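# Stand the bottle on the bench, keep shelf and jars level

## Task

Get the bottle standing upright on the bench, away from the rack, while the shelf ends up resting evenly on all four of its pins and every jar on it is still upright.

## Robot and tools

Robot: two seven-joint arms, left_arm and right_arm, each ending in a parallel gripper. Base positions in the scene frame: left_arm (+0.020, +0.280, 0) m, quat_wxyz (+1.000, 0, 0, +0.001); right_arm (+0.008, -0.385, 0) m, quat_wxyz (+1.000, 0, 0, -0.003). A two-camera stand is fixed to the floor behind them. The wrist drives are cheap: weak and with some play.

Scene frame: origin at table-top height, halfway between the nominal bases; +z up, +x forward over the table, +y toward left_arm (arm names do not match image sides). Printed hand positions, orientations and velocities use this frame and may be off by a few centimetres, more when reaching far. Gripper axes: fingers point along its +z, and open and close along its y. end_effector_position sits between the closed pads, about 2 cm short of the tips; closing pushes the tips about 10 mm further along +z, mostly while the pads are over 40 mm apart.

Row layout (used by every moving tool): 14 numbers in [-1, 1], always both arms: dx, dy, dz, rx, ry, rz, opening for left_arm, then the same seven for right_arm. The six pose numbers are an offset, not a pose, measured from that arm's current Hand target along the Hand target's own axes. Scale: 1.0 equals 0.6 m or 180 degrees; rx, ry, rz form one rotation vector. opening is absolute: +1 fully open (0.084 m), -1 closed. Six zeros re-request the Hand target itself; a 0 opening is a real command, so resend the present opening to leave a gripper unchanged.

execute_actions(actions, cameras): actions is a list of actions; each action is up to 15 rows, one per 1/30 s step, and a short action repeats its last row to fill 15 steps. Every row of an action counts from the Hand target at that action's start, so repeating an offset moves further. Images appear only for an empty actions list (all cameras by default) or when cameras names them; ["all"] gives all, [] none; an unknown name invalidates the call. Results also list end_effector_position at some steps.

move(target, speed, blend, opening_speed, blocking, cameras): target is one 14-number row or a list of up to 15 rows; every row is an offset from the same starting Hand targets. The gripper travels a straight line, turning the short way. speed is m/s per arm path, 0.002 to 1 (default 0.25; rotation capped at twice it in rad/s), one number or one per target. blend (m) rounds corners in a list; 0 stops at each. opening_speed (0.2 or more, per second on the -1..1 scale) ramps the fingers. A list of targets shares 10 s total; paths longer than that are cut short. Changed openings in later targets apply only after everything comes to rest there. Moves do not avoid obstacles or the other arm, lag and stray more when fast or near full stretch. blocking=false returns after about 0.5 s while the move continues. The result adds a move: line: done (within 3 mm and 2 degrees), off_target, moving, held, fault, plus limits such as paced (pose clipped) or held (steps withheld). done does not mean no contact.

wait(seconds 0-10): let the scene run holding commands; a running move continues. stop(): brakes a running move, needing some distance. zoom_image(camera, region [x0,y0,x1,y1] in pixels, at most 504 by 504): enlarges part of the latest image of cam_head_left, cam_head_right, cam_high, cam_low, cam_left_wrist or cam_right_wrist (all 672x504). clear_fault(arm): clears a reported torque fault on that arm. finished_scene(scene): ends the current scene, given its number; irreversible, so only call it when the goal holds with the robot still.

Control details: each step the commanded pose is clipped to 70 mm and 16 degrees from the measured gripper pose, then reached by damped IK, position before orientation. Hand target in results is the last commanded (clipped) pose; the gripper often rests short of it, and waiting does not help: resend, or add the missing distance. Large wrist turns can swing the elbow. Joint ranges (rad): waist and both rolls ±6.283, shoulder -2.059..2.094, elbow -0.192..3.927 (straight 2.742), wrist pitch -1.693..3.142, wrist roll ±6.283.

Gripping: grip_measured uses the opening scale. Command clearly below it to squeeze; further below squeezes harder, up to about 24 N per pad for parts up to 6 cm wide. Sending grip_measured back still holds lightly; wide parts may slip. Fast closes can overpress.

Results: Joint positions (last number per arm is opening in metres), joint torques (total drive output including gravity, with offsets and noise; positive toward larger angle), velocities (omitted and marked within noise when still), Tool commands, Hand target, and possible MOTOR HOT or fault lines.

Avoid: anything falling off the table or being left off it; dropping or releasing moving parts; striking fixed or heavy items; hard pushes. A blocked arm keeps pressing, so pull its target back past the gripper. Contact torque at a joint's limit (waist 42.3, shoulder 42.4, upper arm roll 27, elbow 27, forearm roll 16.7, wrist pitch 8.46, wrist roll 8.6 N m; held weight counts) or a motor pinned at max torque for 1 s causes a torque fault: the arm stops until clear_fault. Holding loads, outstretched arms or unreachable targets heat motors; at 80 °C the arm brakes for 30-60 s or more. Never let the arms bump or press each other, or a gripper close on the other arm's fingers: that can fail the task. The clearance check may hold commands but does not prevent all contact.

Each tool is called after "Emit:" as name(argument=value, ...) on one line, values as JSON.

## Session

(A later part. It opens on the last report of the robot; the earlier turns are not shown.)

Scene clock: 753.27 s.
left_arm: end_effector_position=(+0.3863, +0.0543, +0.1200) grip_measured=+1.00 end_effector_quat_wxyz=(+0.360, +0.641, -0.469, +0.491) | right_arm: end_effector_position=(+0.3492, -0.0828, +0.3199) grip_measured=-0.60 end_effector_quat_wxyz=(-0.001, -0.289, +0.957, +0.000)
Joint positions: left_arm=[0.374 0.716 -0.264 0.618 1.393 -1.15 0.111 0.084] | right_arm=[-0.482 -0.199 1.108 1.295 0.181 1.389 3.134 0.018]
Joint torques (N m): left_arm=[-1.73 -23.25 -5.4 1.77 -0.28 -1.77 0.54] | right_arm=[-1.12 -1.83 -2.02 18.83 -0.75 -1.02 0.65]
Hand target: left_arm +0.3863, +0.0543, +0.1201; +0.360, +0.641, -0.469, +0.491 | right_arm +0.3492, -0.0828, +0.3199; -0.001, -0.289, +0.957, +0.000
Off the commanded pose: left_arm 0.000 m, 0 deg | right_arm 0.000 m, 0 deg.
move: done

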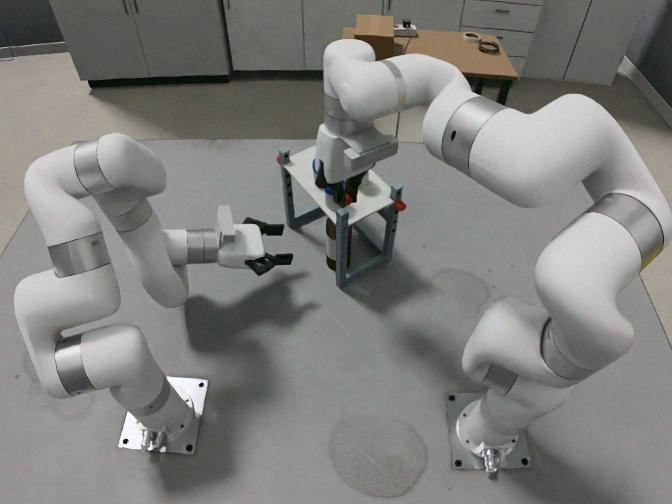

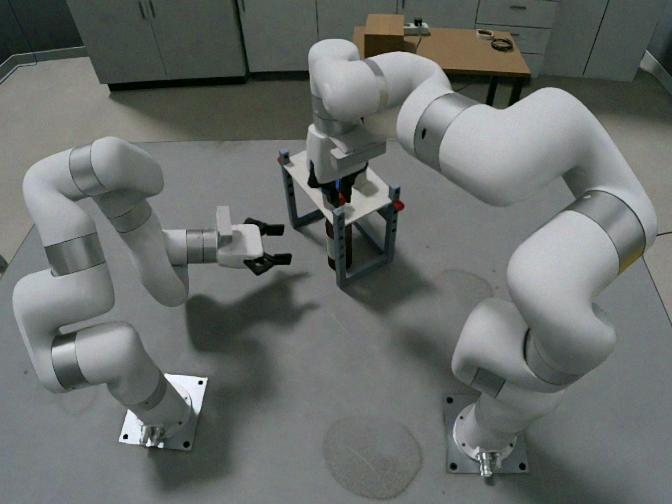

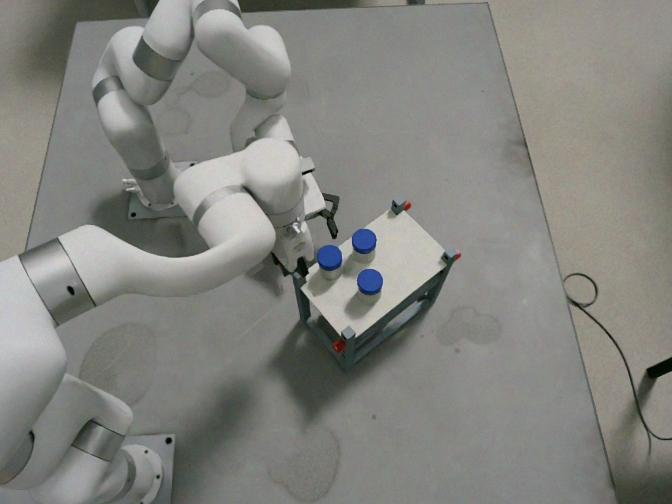

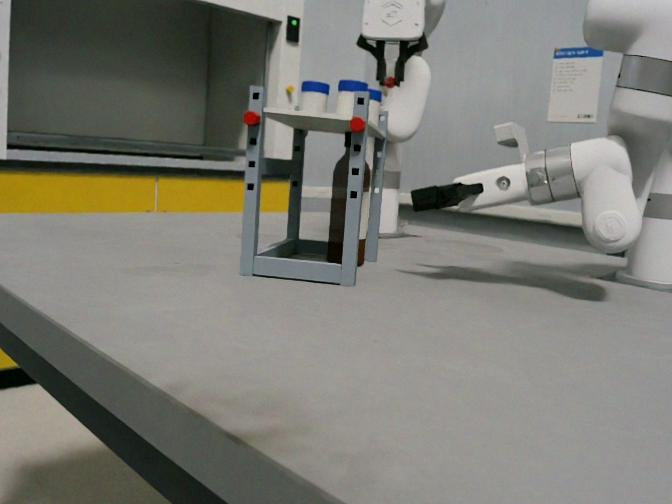

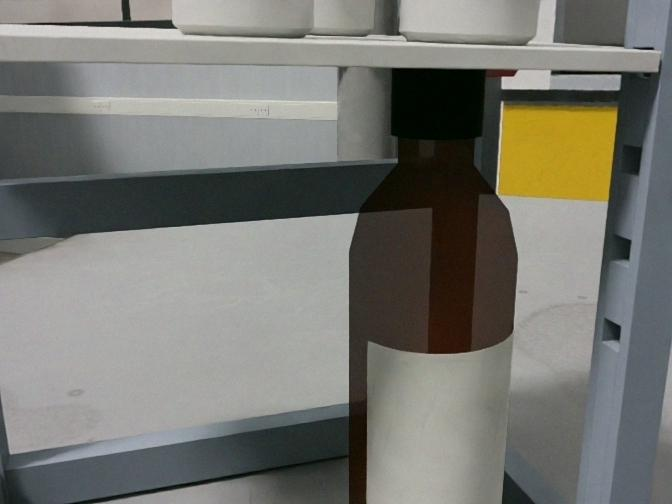

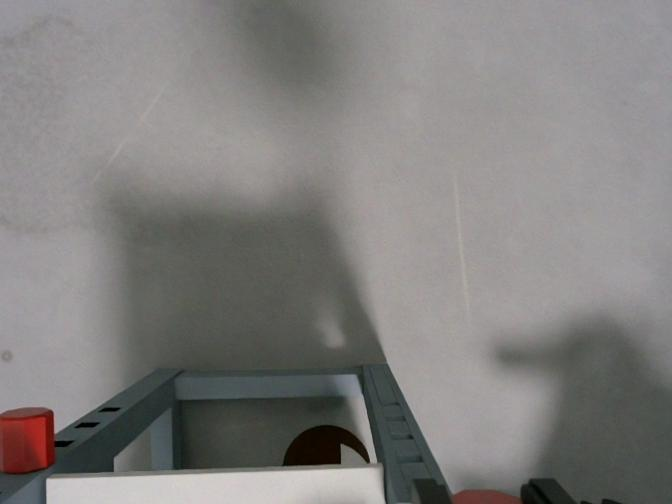

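Emit:
move(target=[[0,0,0,-0.07,0,0,1.0,0.0729,-0.0107,0,0,0,-0.0072,-0.95],[0,0,0,-0.139,0,0,1.0,0.0729,-0.0107,0.1617,0,0,-0.0072,-0.95]], speed=0.15, blend=[0.01, 0], cameras=["cam_left_wrist","cam_high","cam_head_left","cam_low","cam_right_wrist"])

Emit:
zoom_image(camera="cam_left_wrist", region=[420, 0, 672, 190])

Emit:
zoom_image(camera="cam_high", region=[230, 220, 370, 360])

Emit:
zoom_image(camera="cam_head_left", region=[270, 150, 430, 300])

Scene clock: 931.43 s.
left_arm: end_effector_position=(+0.3863, +0.0543, +0.1201) grip_measured=+1.00 end_effector_quat_wxyz=(+0.490, +0.547, -0.564, +0.378) | right_arm: end_effector_position=(+0.3162, -0.1124, +0.2230) grip_measured=-0.60 end_effector_quat_wxyz=(-0.001, -0.299, +0.954, +0.000)
Joint positions: left_arm=[0.239 0.882 -0.186 1.154 1.94 -1.286 -0.436 0.084] | right_arm=[-0.4 -0.39 1.021 0.913 0.363 1.151 2.959 0.018]
Joint torques (N m): left_arm=[-1.86 -26.03 -3.69 6.03 -0.19 -3.21 -0.71] | right_arm=[-0.98 -1.46 -3.95 15.93 -0.58 -3.74 0.48]
Hand target: left_arm +0.3863, +0.0543, +0.1201; +0.490, +0.547, -0.564, +0.378 | right_arm +0.3162, -0.1124, +0.2230; -0.001, -0.299, +0.954, +0.000
Off the commanded pose: left_arm 0.000 m, 0 deg | right_arm 0.000 m, 0 deg.
move: done
Images, in order (width x height): cam_head_left 672x504, cam_high 672x504, cam_low 672x504, cam_left_wrist 672x504, cam_right_wrist 672x504.

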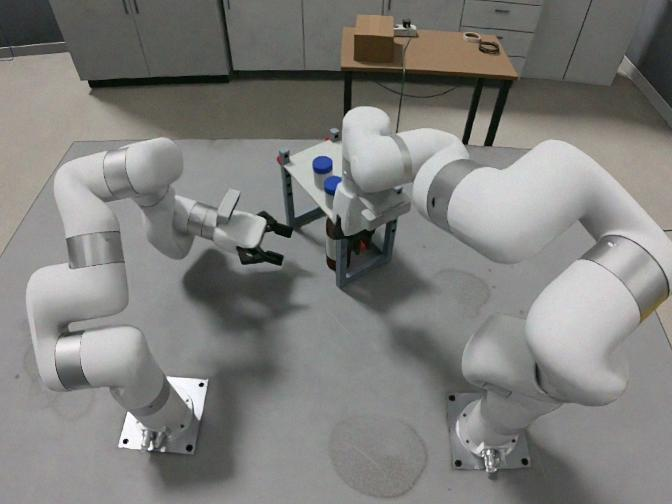

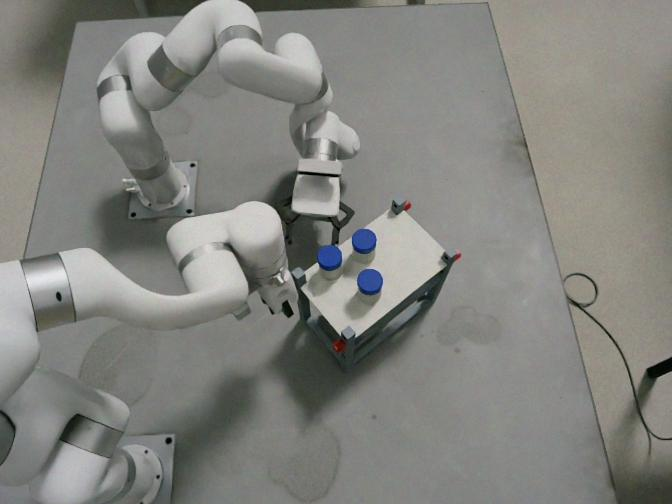

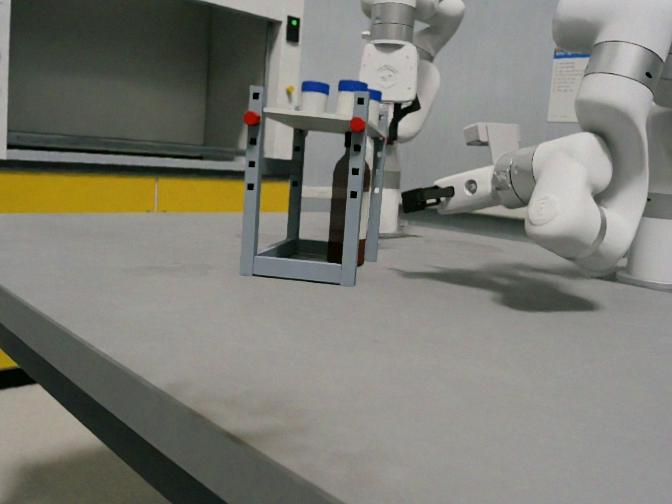

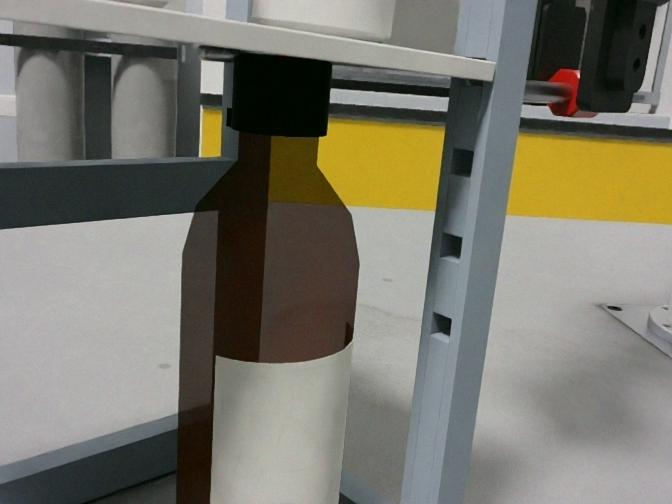

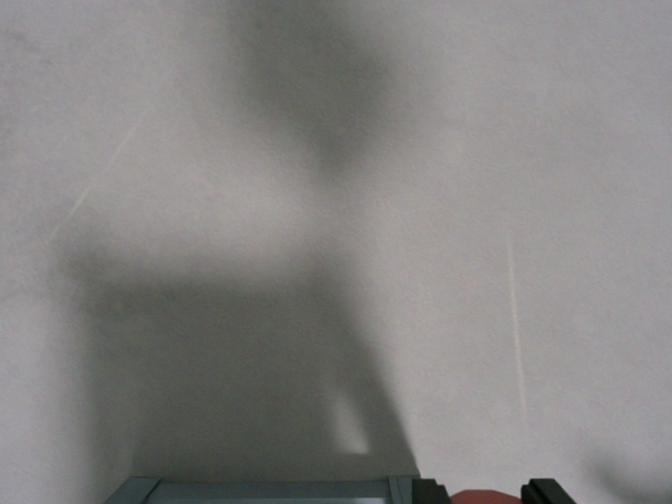

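Scaled by 2.000 from the camera's 672x504 image, which has a finer 960x720 frame.

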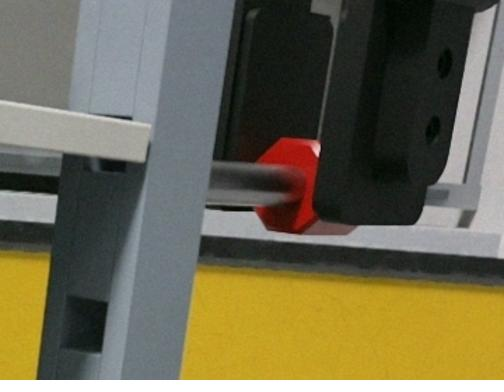

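Scaled by 3.600 from the camera's 672x504 image, which has a finer 960x720 frame.

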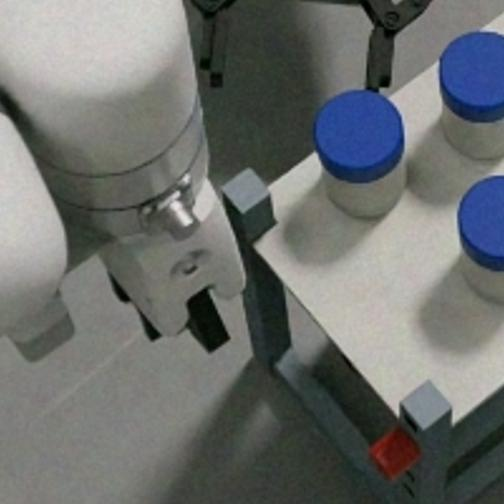

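Scaled by 3.150 from the camera's 672x504 image, which has a finer 960x720 frame.

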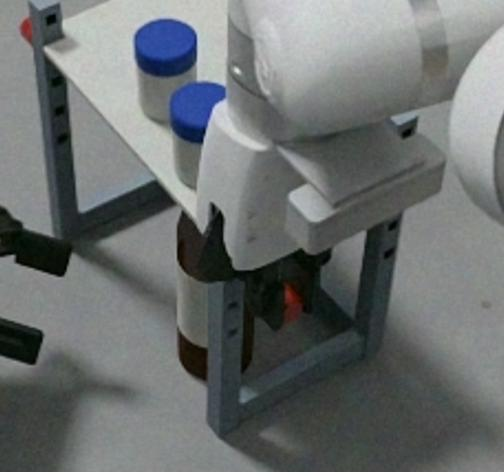

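Emit:
move(target=[0,0,0,0,0,0,1.0,0.0333,0,0,0,0,0,-0.95], speed=0.15, cameras=["cam_left_wrist","cam_head_left","cam_head_right"])

Emit:
zoom_image(camera="cam_left_wrist", region=[420, 0, 672, 190])

Emit:
zoom_image(camera="cam_head_left", region=[300, 200, 420, 300])

Emit:
zoom_image(camera="cam_head_right", region=[300, 200, 420, 300])

Scene clock: 1034.13 s.
left_arm: end_effector_position=(+0.3863, +0.0543, +0.1201) grip_measured=+1.00 end_effector_quat_wxyz=(+0.490, +0.547, -0.564, +0.378) | right_arm: end_effector_position=(+0.2998, -0.1238, +0.2230) grip_measured=-0.60 end_effector_quat_wxyz=(-0.001, -0.299, +0.954, +0.000)
Joint positions: left_arm=[0.239 0.882 -0.186 1.154 1.94 -1.286 -0.436 0.084] | right_arm=[-0.341 -0.475 0.954 0.852 0.416 1.176 2.914 0.018]
Joint torques (N m): left_arm=[-2.03 -25.77 -3.87 6.06 0.02 -3.27 -0.55] | right_arm=[0.94 -3.42 -6.09 15.49 0.57 -1.09 -0.76]
Hand target: left_arm +0.3863, +0.0543, +0.1201; +0.490, +0.547, -0.564, +0.378 | right_arm +0.2998, -0.1238, +0.2230; -0.001, -0.299, +0.954, +0.000
Off the commanded pose: left_arm 0.000 m, 0 deg | right_arm 0.000 m, 0 deg.
move: done
Images, in order (width x height): cam_head_left 672x504, cam_head_right 672x504, cam_left_wrist 672x504.

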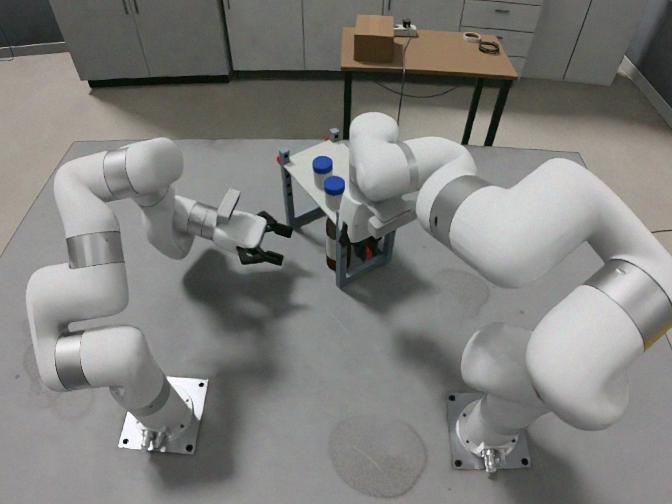

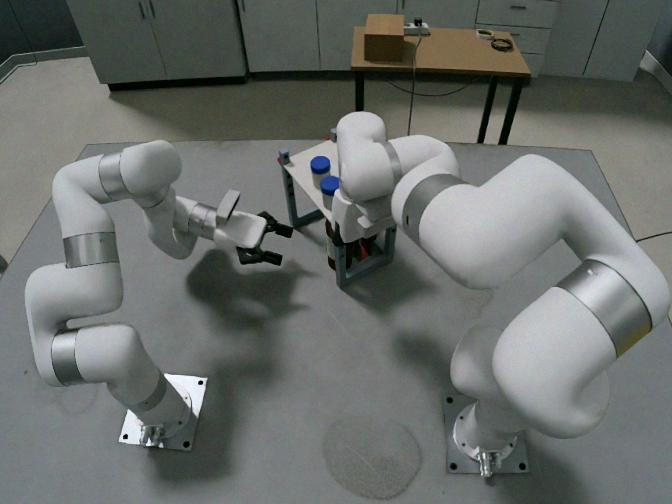

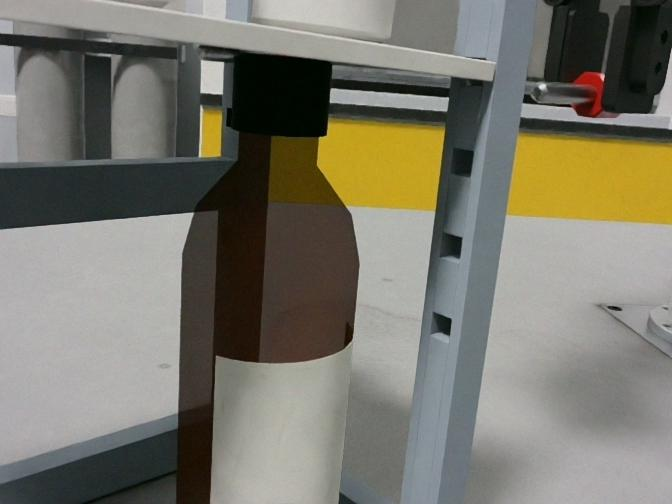

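Scaled by 2.000 from the camera's 672x504 image, which has a finer 960x720 frame.

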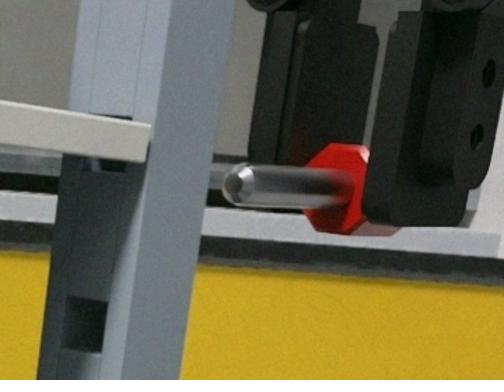

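Scaled by 4.200 from the camera's 672x504 image, which has a finer 960x720 frame.

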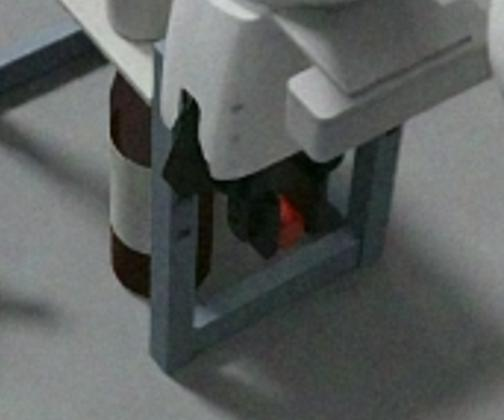

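Scaled by 4.200 from the camera's 672x504 image, which has a finer 960x720 frame.

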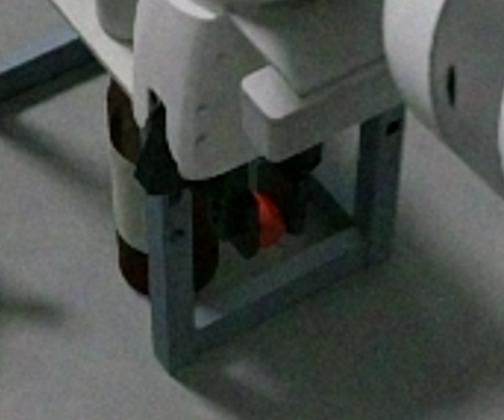

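Emit:
zoom_image(camera="cam_left_wrist", region=[430, 0, 550, 120])

Emit:
zoom_image(camera="cam_left_wrist", region=[410, 130, 530, 350])

Scaled by 4.200 from the camera's 672x504 image, which has a finer 960x720 frame.

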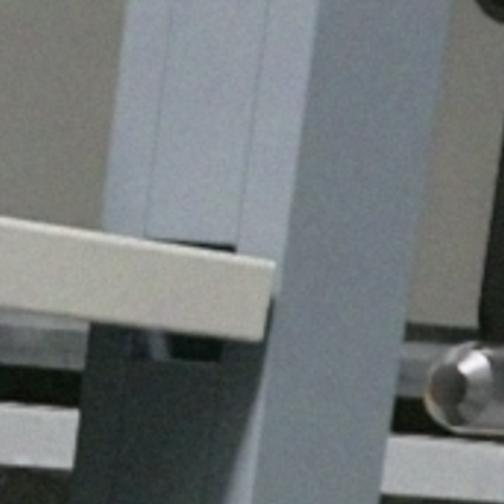

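Scaled by 2.291 from the camera's 672x504 image, which has a finer 960x720 frame.

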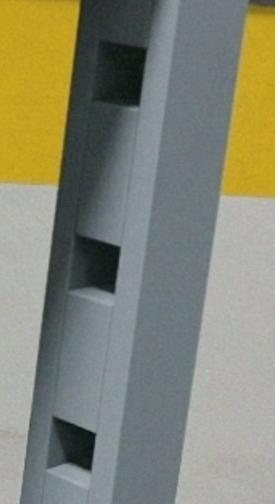

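Emit:
move(target=[0.0483,0.1543,0.051,0.1186,0.0811,0.0207,1.0,0,-0.0033,-0.0092,0,0,0,-0.95], speed=0.15, cameras=["cam_left_wrist","cam_high"])

Emit:
zoom_image(camera="cam_left_wrist", region=[290, 170, 540, 350])

Scene clock: 1353.63 s.
left_arm: end_effector_position=(+0.2930, +0.0284, +0.1511) grip_measured=+1.00 end_effector_quat_wxyz=(+0.435, +0.558, -0.435, +0.557) | right_arm: end_effector_position=(+0.3009, -0.1254, +0.2285) grip_measured=-0.60 end_effector_quat_wxyz=(-0.001, -0.299, +0.954, +0.000)
Joint positions: left_arm=[0.441 0.898 -0.365 0.39 1.405 -1.336 0.499 0.084] | right_arm=[-0.341 -0.479 0.942 0.863 0.413 1.192 2.91 0.018]
Joint torques (N m): left_arm=[0.23 -15.85 -6.55 -2.27 0.37 -2.67 0.49] | right_arm=[1.09 -2.42 -5.97 17.5 -0.58 -1.04 -0.77]
Hand target: left_arm +0.2930, +0.0283, +0.1511; +0.435, +0.558, -0.435, +0.557 | right_arm +0.3009, -0.1254, +0.2285; -0.001, -0.299, +0.954, +0.000
Off the commanded pose: left_arm 0.000 m, 0 deg | right_arm 0.000 m, 0 deg.
move: done
Images, in order (width x height): cam_high 672x504, cam_left_wrist 672x504.

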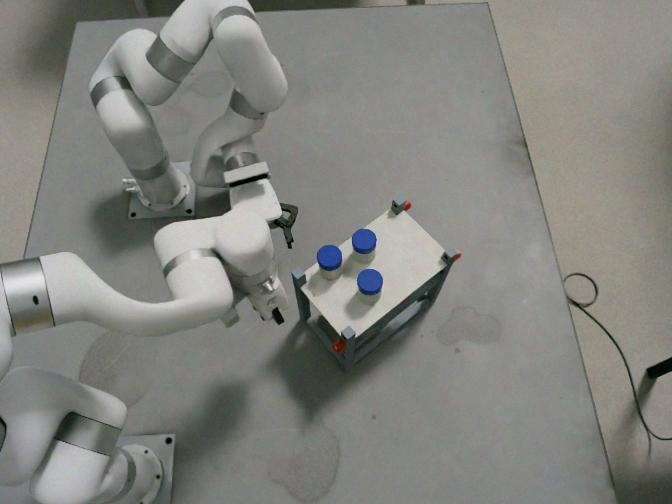

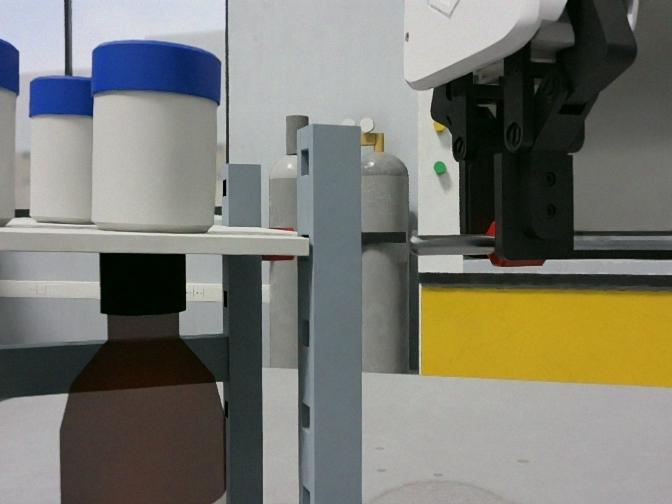

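Scaled by 2.016 from the camera's 672x504 image, which has a finer 960x720 frame.

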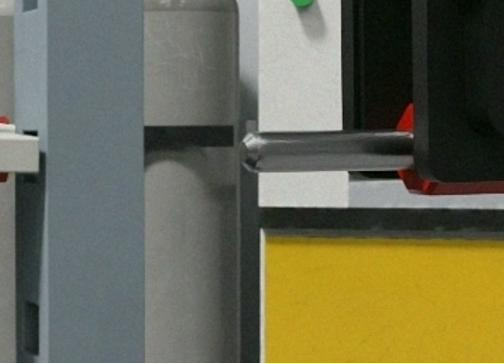

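Emit:
move(target=[-0.0768,-0.2148,0.0613,-0.0778,-0.0442,0.0055,0.72,0,0,0.0028,0,0,0,-0.95], speed=0.15, cameras=["cam_left_wrist","cam_high","cam_low"])

Scene clock: 1423.57 s.
left_arm: end_effector_position=(+0.4269, +0.0240, +0.1049) grip_measured=+0.72 end_effector_quat_wxyz=(+0.464, +0.534, -0.534, +0.464) | right_arm: end_effector_position=(+0.3009, -0.1254, +0.2268) grip_measured=-0.60 end_effector_quat_wxyz=(-0.001, -0.299, +0.954, +0.000)
Joint positions: left_arm=[0.268 1.022 -0.279 1.215 1.778 -1.23 -0.254 0.073] | right_arm=[-0.342 -0.478 0.945 0.86 0.414 1.187 2.91 0.018]
Joint torques (N m): left_arm=[-1.87 -26.24 -5.73 5.63 -0.09 -3.2 -0.67] | right_arm=[-0.99 -1.03 -4.52 15.87 0.29 -3.7 0.39]
Hand target: left_arm +0.4269, +0.0240, +0.1049; +0.464, +0.534, -0.534, +0.464 | right_arm +0.3009, -0.1254, +0.2268; -0.001, -0.299, +0.954, +0.000
Off the commanded pose: left_arm 0.000 m, 0 deg | right_arm 0.000 m, 0 deg.
move: done
Images, in order (width x height): cam_high 672x504, cam_low 672x504, cam_left_wrist 672x504.

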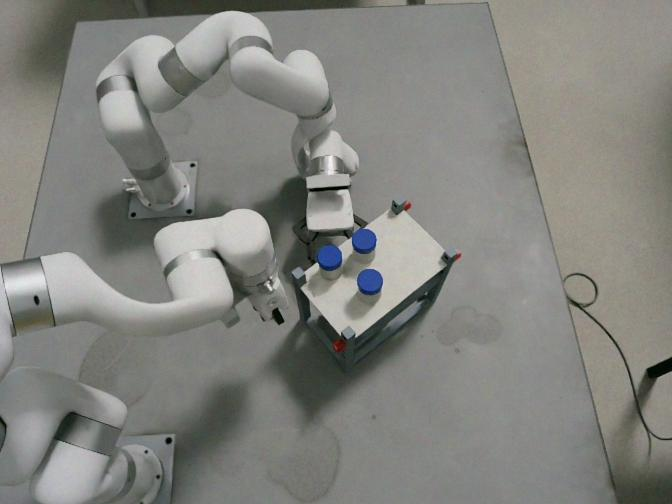

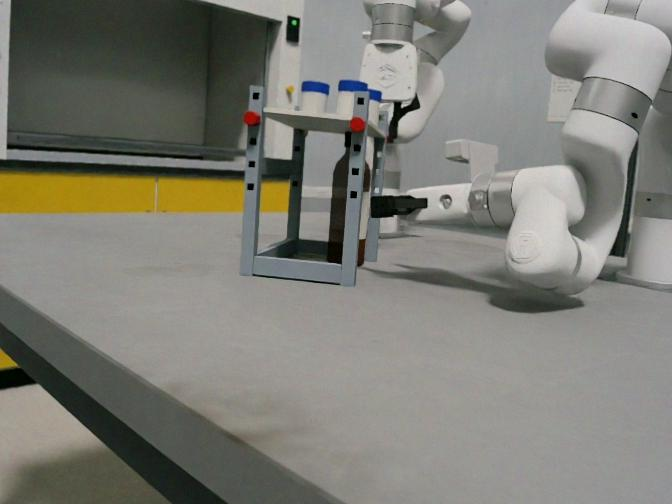

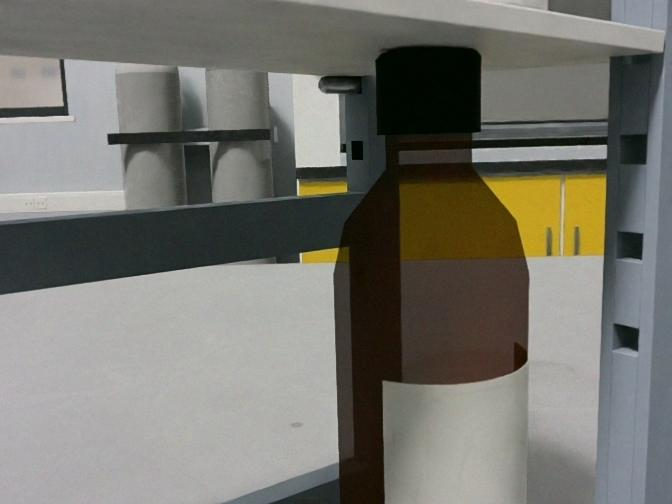

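Emit:
zoom_image(camera="cam_low", region=[360, 120, 660, 340])

Scaled by 1.680 from the camera's 672x504 image, which has a finer 960x720 frame.

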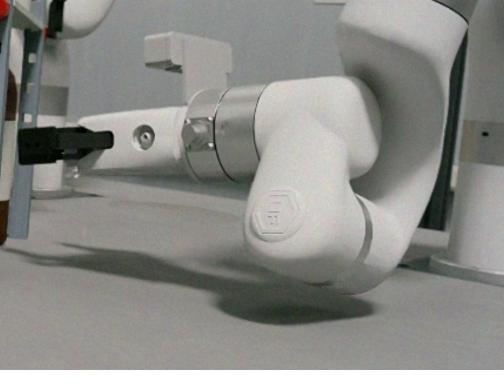

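Emit:
move(target=[[0,-0.0017,0,0,-0.0389,0,0.68,0,0,0,0,0,0,-0.95],[0.0237,-0.0017,0.1683,0,-0.0389,0,0.68,0,0,0,0,0,0,-0.95]], speed=[0.12,0.1], blend=[0.005,0], cameras=["cam_left_wrist","cam_high","cam_low","cam_head_left"])

Emit:
zoom_image(camera="cam_head_left", region=[250, 170, 430, 310])

Scene clock: 1505.63 s.
left_arm: end_effector_position=(+0.4280, -0.0779, +0.1048) grip_measured=+0.68 end_effector_quat_wxyz=(+0.430, +0.561, -0.561, +0.430) | right_arm: end_effector_position=(+0.3009, -0.1254, +0.2268) grip_measured=-0.60 end_effector_quat_wxyz=(-0.001, -0.299, +0.954, +0.000)
Joint positions: left_arm=[0.104 0.965 -0.359 1.222 1.632 -1.008 -0.305 0.072] | right_arm=[-0.342 -0.478 0.945 0.86 0.414 1.187 2.91 0.018]
Joint torques (N m): left_arm=[-2.14 -26.47 -8.66 6.45 -1.84 -1.06 -0.42] | right_arm=[-1.16 -1.1 -4.47 15.78 0.32 -3.61 0.52]
Hand target: left_arm +0.4280, -0.0780, +0.1048; +0.430, +0.561, -0.561, +0.430 | right_arm +0.3009, -0.1254, +0.2268; -0.001, -0.299, +0.954, +0.000
Off the commanded pose: left_arm 0.000 m, 0 deg | right_arm 0.000 m, 0 deg.
move: done; blend cut to 0 m at target 1
Images, in order (width x height): cam_head_left 672x504, cam_high 672x504, cam_low 672x504, cam_left_wrist 672x504.

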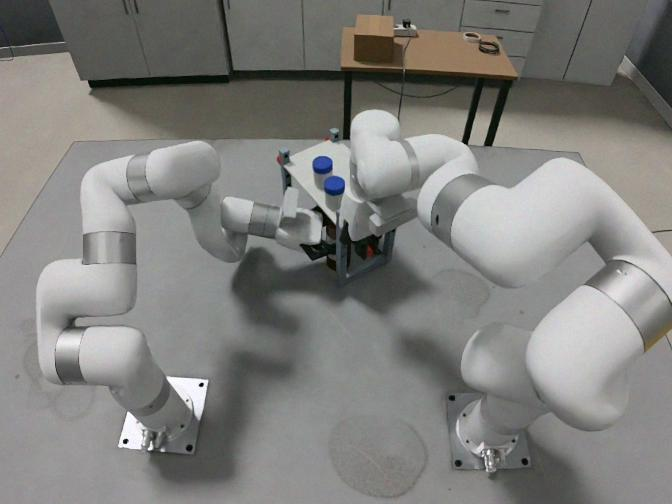

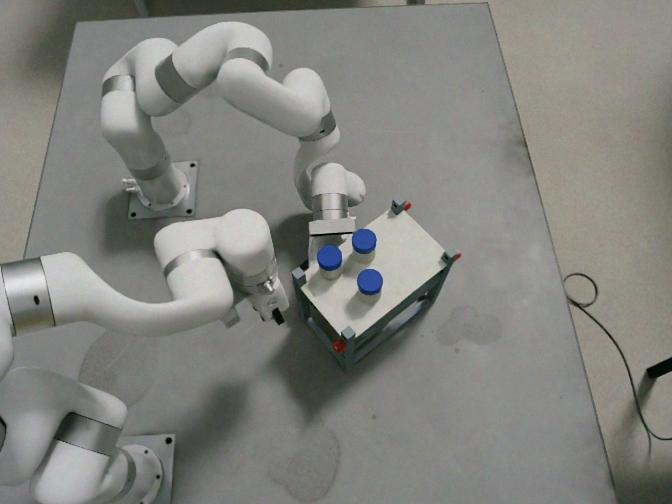

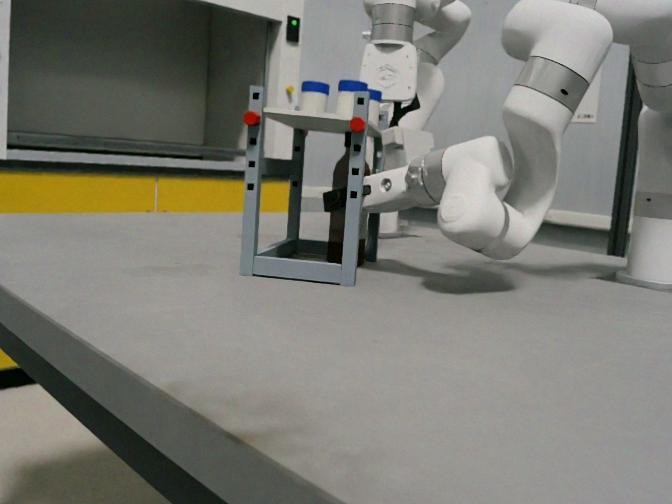

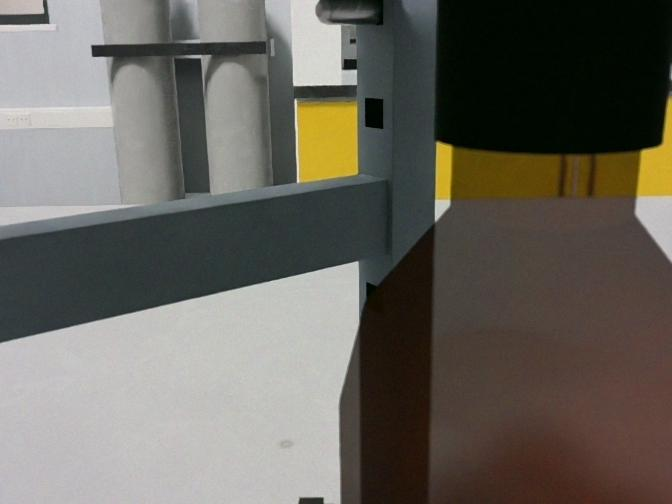

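Scaled by 2.800 from the camera's 672x504 image, which has a finer 960x720 frame.

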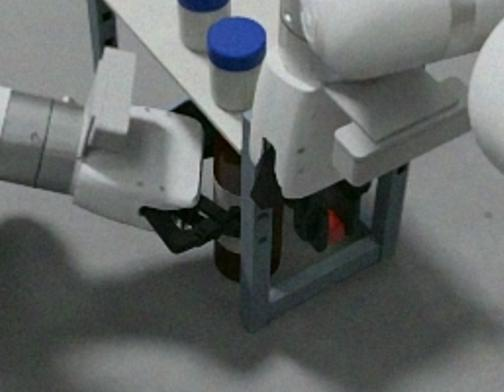

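Emit:
move(target=[0,0,0,0,0,0,-0.1,0,0,0,0,0,0,-0.95], opening_speed=0.6, cameras=["cam_left_wrist","cam_low"])

Emit:
zoom_image(camera="cam_low", region=[230, 70, 410, 290])

Scene clock: 1524.23 s.
left_arm: end_effector_position=(+0.4280, -0.0780, +0.1048) grip_measured=+0.40 end_effector_quat_wxyz=(+0.430, +0.561, -0.561, +0.430) | right_arm: end_effector_position=(+0.3009, -0.1254, +0.2268) grip_measured=-0.60 end_effector_quat_wxyz=(-0.001, -0.299, +0.954, +0.000)
Joint positions: left_arm=[0.103 0.965 -0.359 1.222 1.632 -1.008 -0.305 0.061] | right_arm=[-0.342 -0.478 0.945 0.86 0.414 1.187 2.91 0.018]
Joint torques (N m): left_arm=[-1.65 -26.74 -7.64 4.6 -0.08 -1.03 -0.35] | right_arm=[-1.27 -0.97 -4.41 15.91 0.15 -3.69 0.43]
Hand target: left_arm +0.4280, -0.0780, +0.1048; +0.430, +0.561, -0.561, +0.430 | right_arm +0.3009, -0.1254, +0.2268; -0.001, -0.299, +0.954, +0.000
Off the commanded pose: left_arm 0.000 m, 0 deg | right_arm 0.000 m, 0 deg.
move: done
Images, in order (width x height): cam_low 672x504, cam_left_wrist 672x504.

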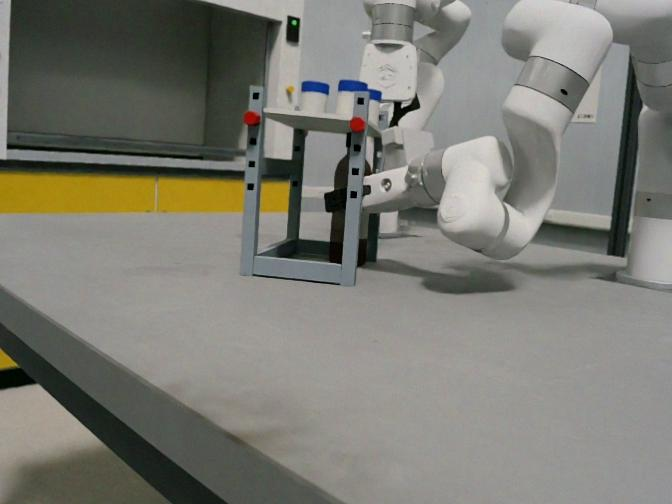

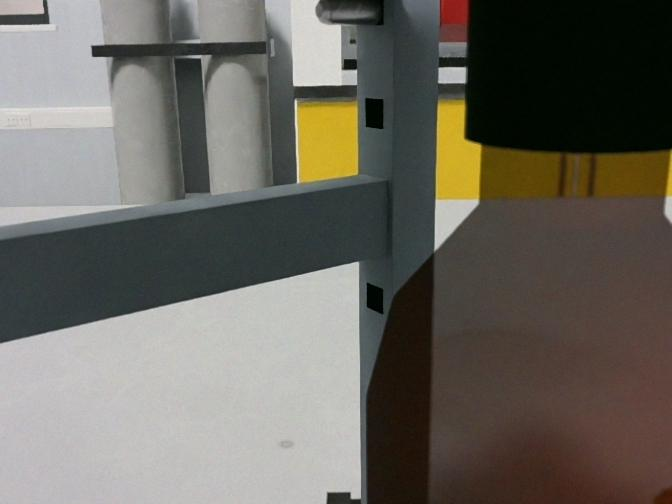

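Scaled by 2.291 from the camera's 672x504 image, which has a finer 960x720 frame.

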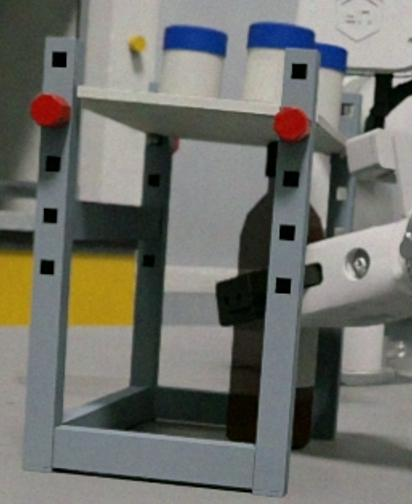

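Emit:
move(target=[0.00724,0,-0.00196,0,0,0,-0.2,0,0,0,0,0,0,-0.95], speed=0.02, cameras=["cam_left_wrist","cam_low","cam_head_left"])

Emit:
zoom_image(camera="cam_low", region=[330, 70, 430, 170])

Emit:
zoom_image(camera="cam_low", region=[230, 70, 410, 290])

Scene clock: 1569.53 s.
left_arm: end_effector_position=(+0.4280, -0.0780, +0.1092) grip_measured=+0.40 end_effector_quat_wxyz=(+0.430, +0.562, -0.561, +0.430) | right_arm: end_effector_position=(+0.3009, -0.1254, +0.2268) grip_measured=-0.60 end_effector_quat_wxyz=(-0.001, -0.299, +0.954, +0.000)
Joint positions: left_arm=[0.105 0.953 -0.361 1.217 1.633 -1.008 -0.313 0.061] | right_arm=[-0.342 -0.478 0.945 0.86 0.414 1.187 2.91 0.018]
Joint torques (N m): left_arm=[2.03 -33.47 -11.21 6.1 -0.46 -5.38 -0.36] | right_arm=[-0.81 -1.19 -4.69 15.84 0.23 -3.75 0.44]
Hand target: left_arm +0.4280, -0.0780, +0.1093; +0.430, +0.561, -0.561, +0.430 | right_arm +0.3009, -0.1254, +0.2268; -0.001, -0.299, +0.954, +0.000
Off the commanded pose: left_arm 0.000 m, 0 deg | right_arm 0.000 m, 0 deg.
move: done
Images, in order (width x height): cam_head_left 672x504, cam_low 672x504, cam_left_wrist 672x504.

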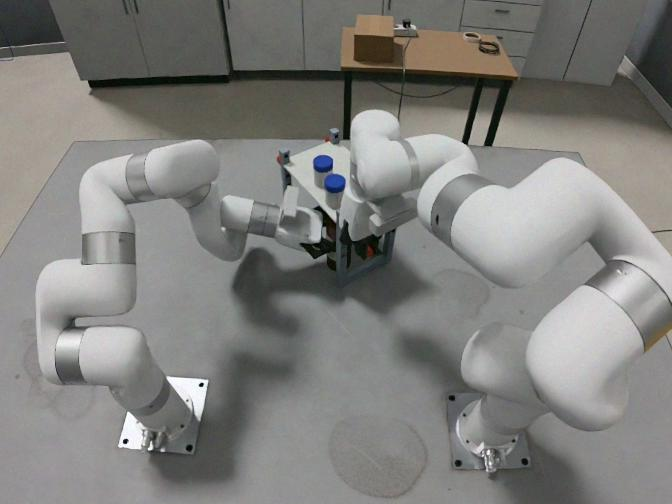

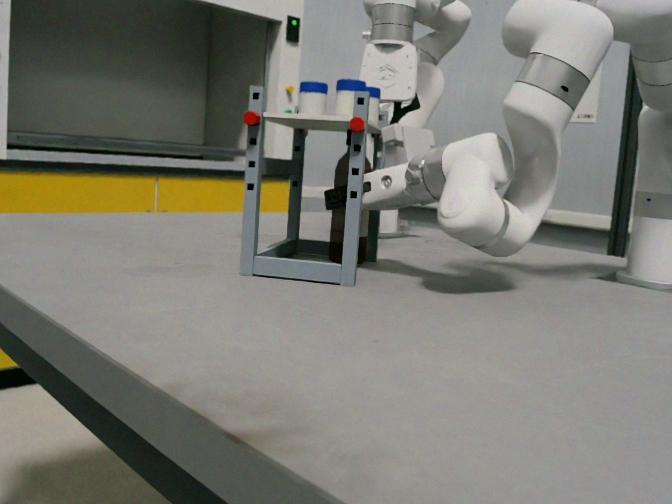

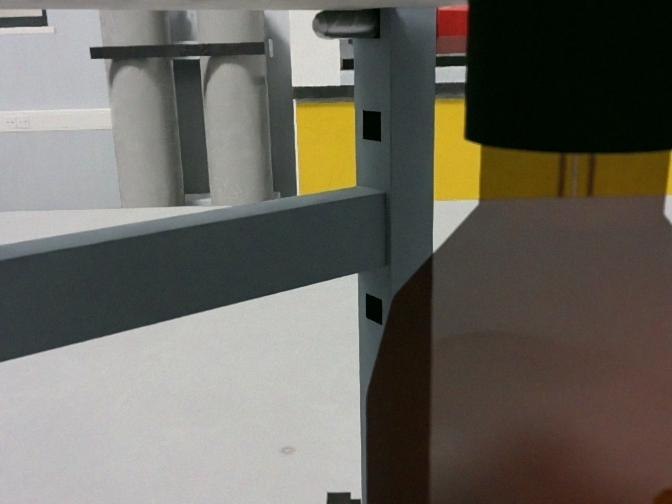

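Scaled by 5.040 from the camera's 672x504 image, which has a finer 960x720 frame.

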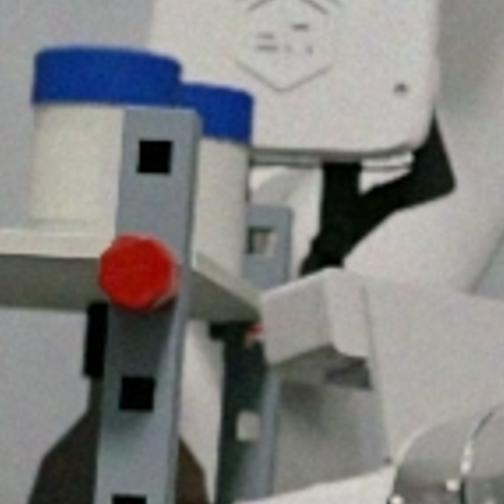

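Scaled by 2.291 from the camera's 672x504 image, which has a finer 960x720 frame.

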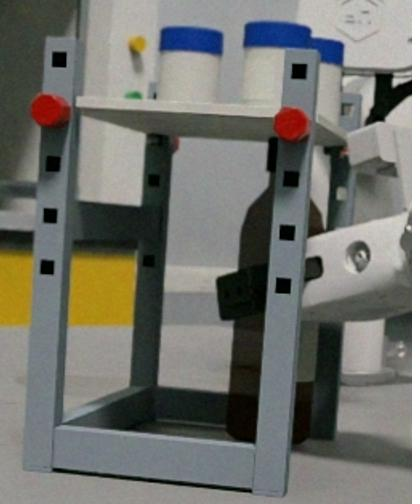

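Emit:
zoom_image(camera="cam_low", region=[360, 105, 410, 165])

Emit:
zoom_image(camera="cam_head_left", region=[310, 170, 400, 270])

Scaled by 8.400 from the camera's 672x504 image, which has a finer 960x720 frame.

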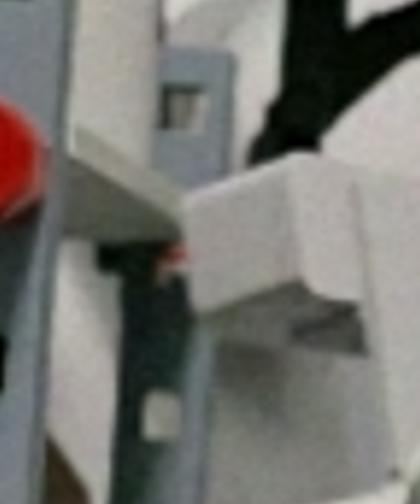

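Scaled by 5.040 from the camera's 672x504 image, which has a finer 960x720 frame.

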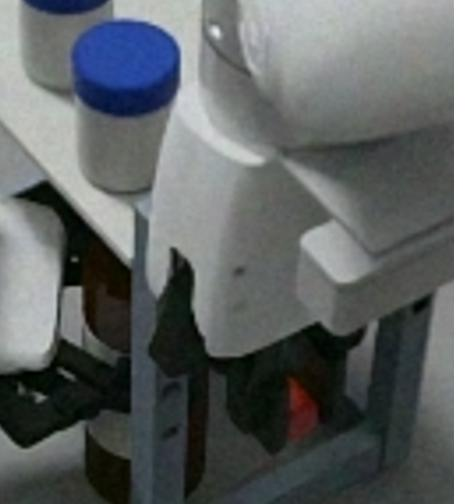

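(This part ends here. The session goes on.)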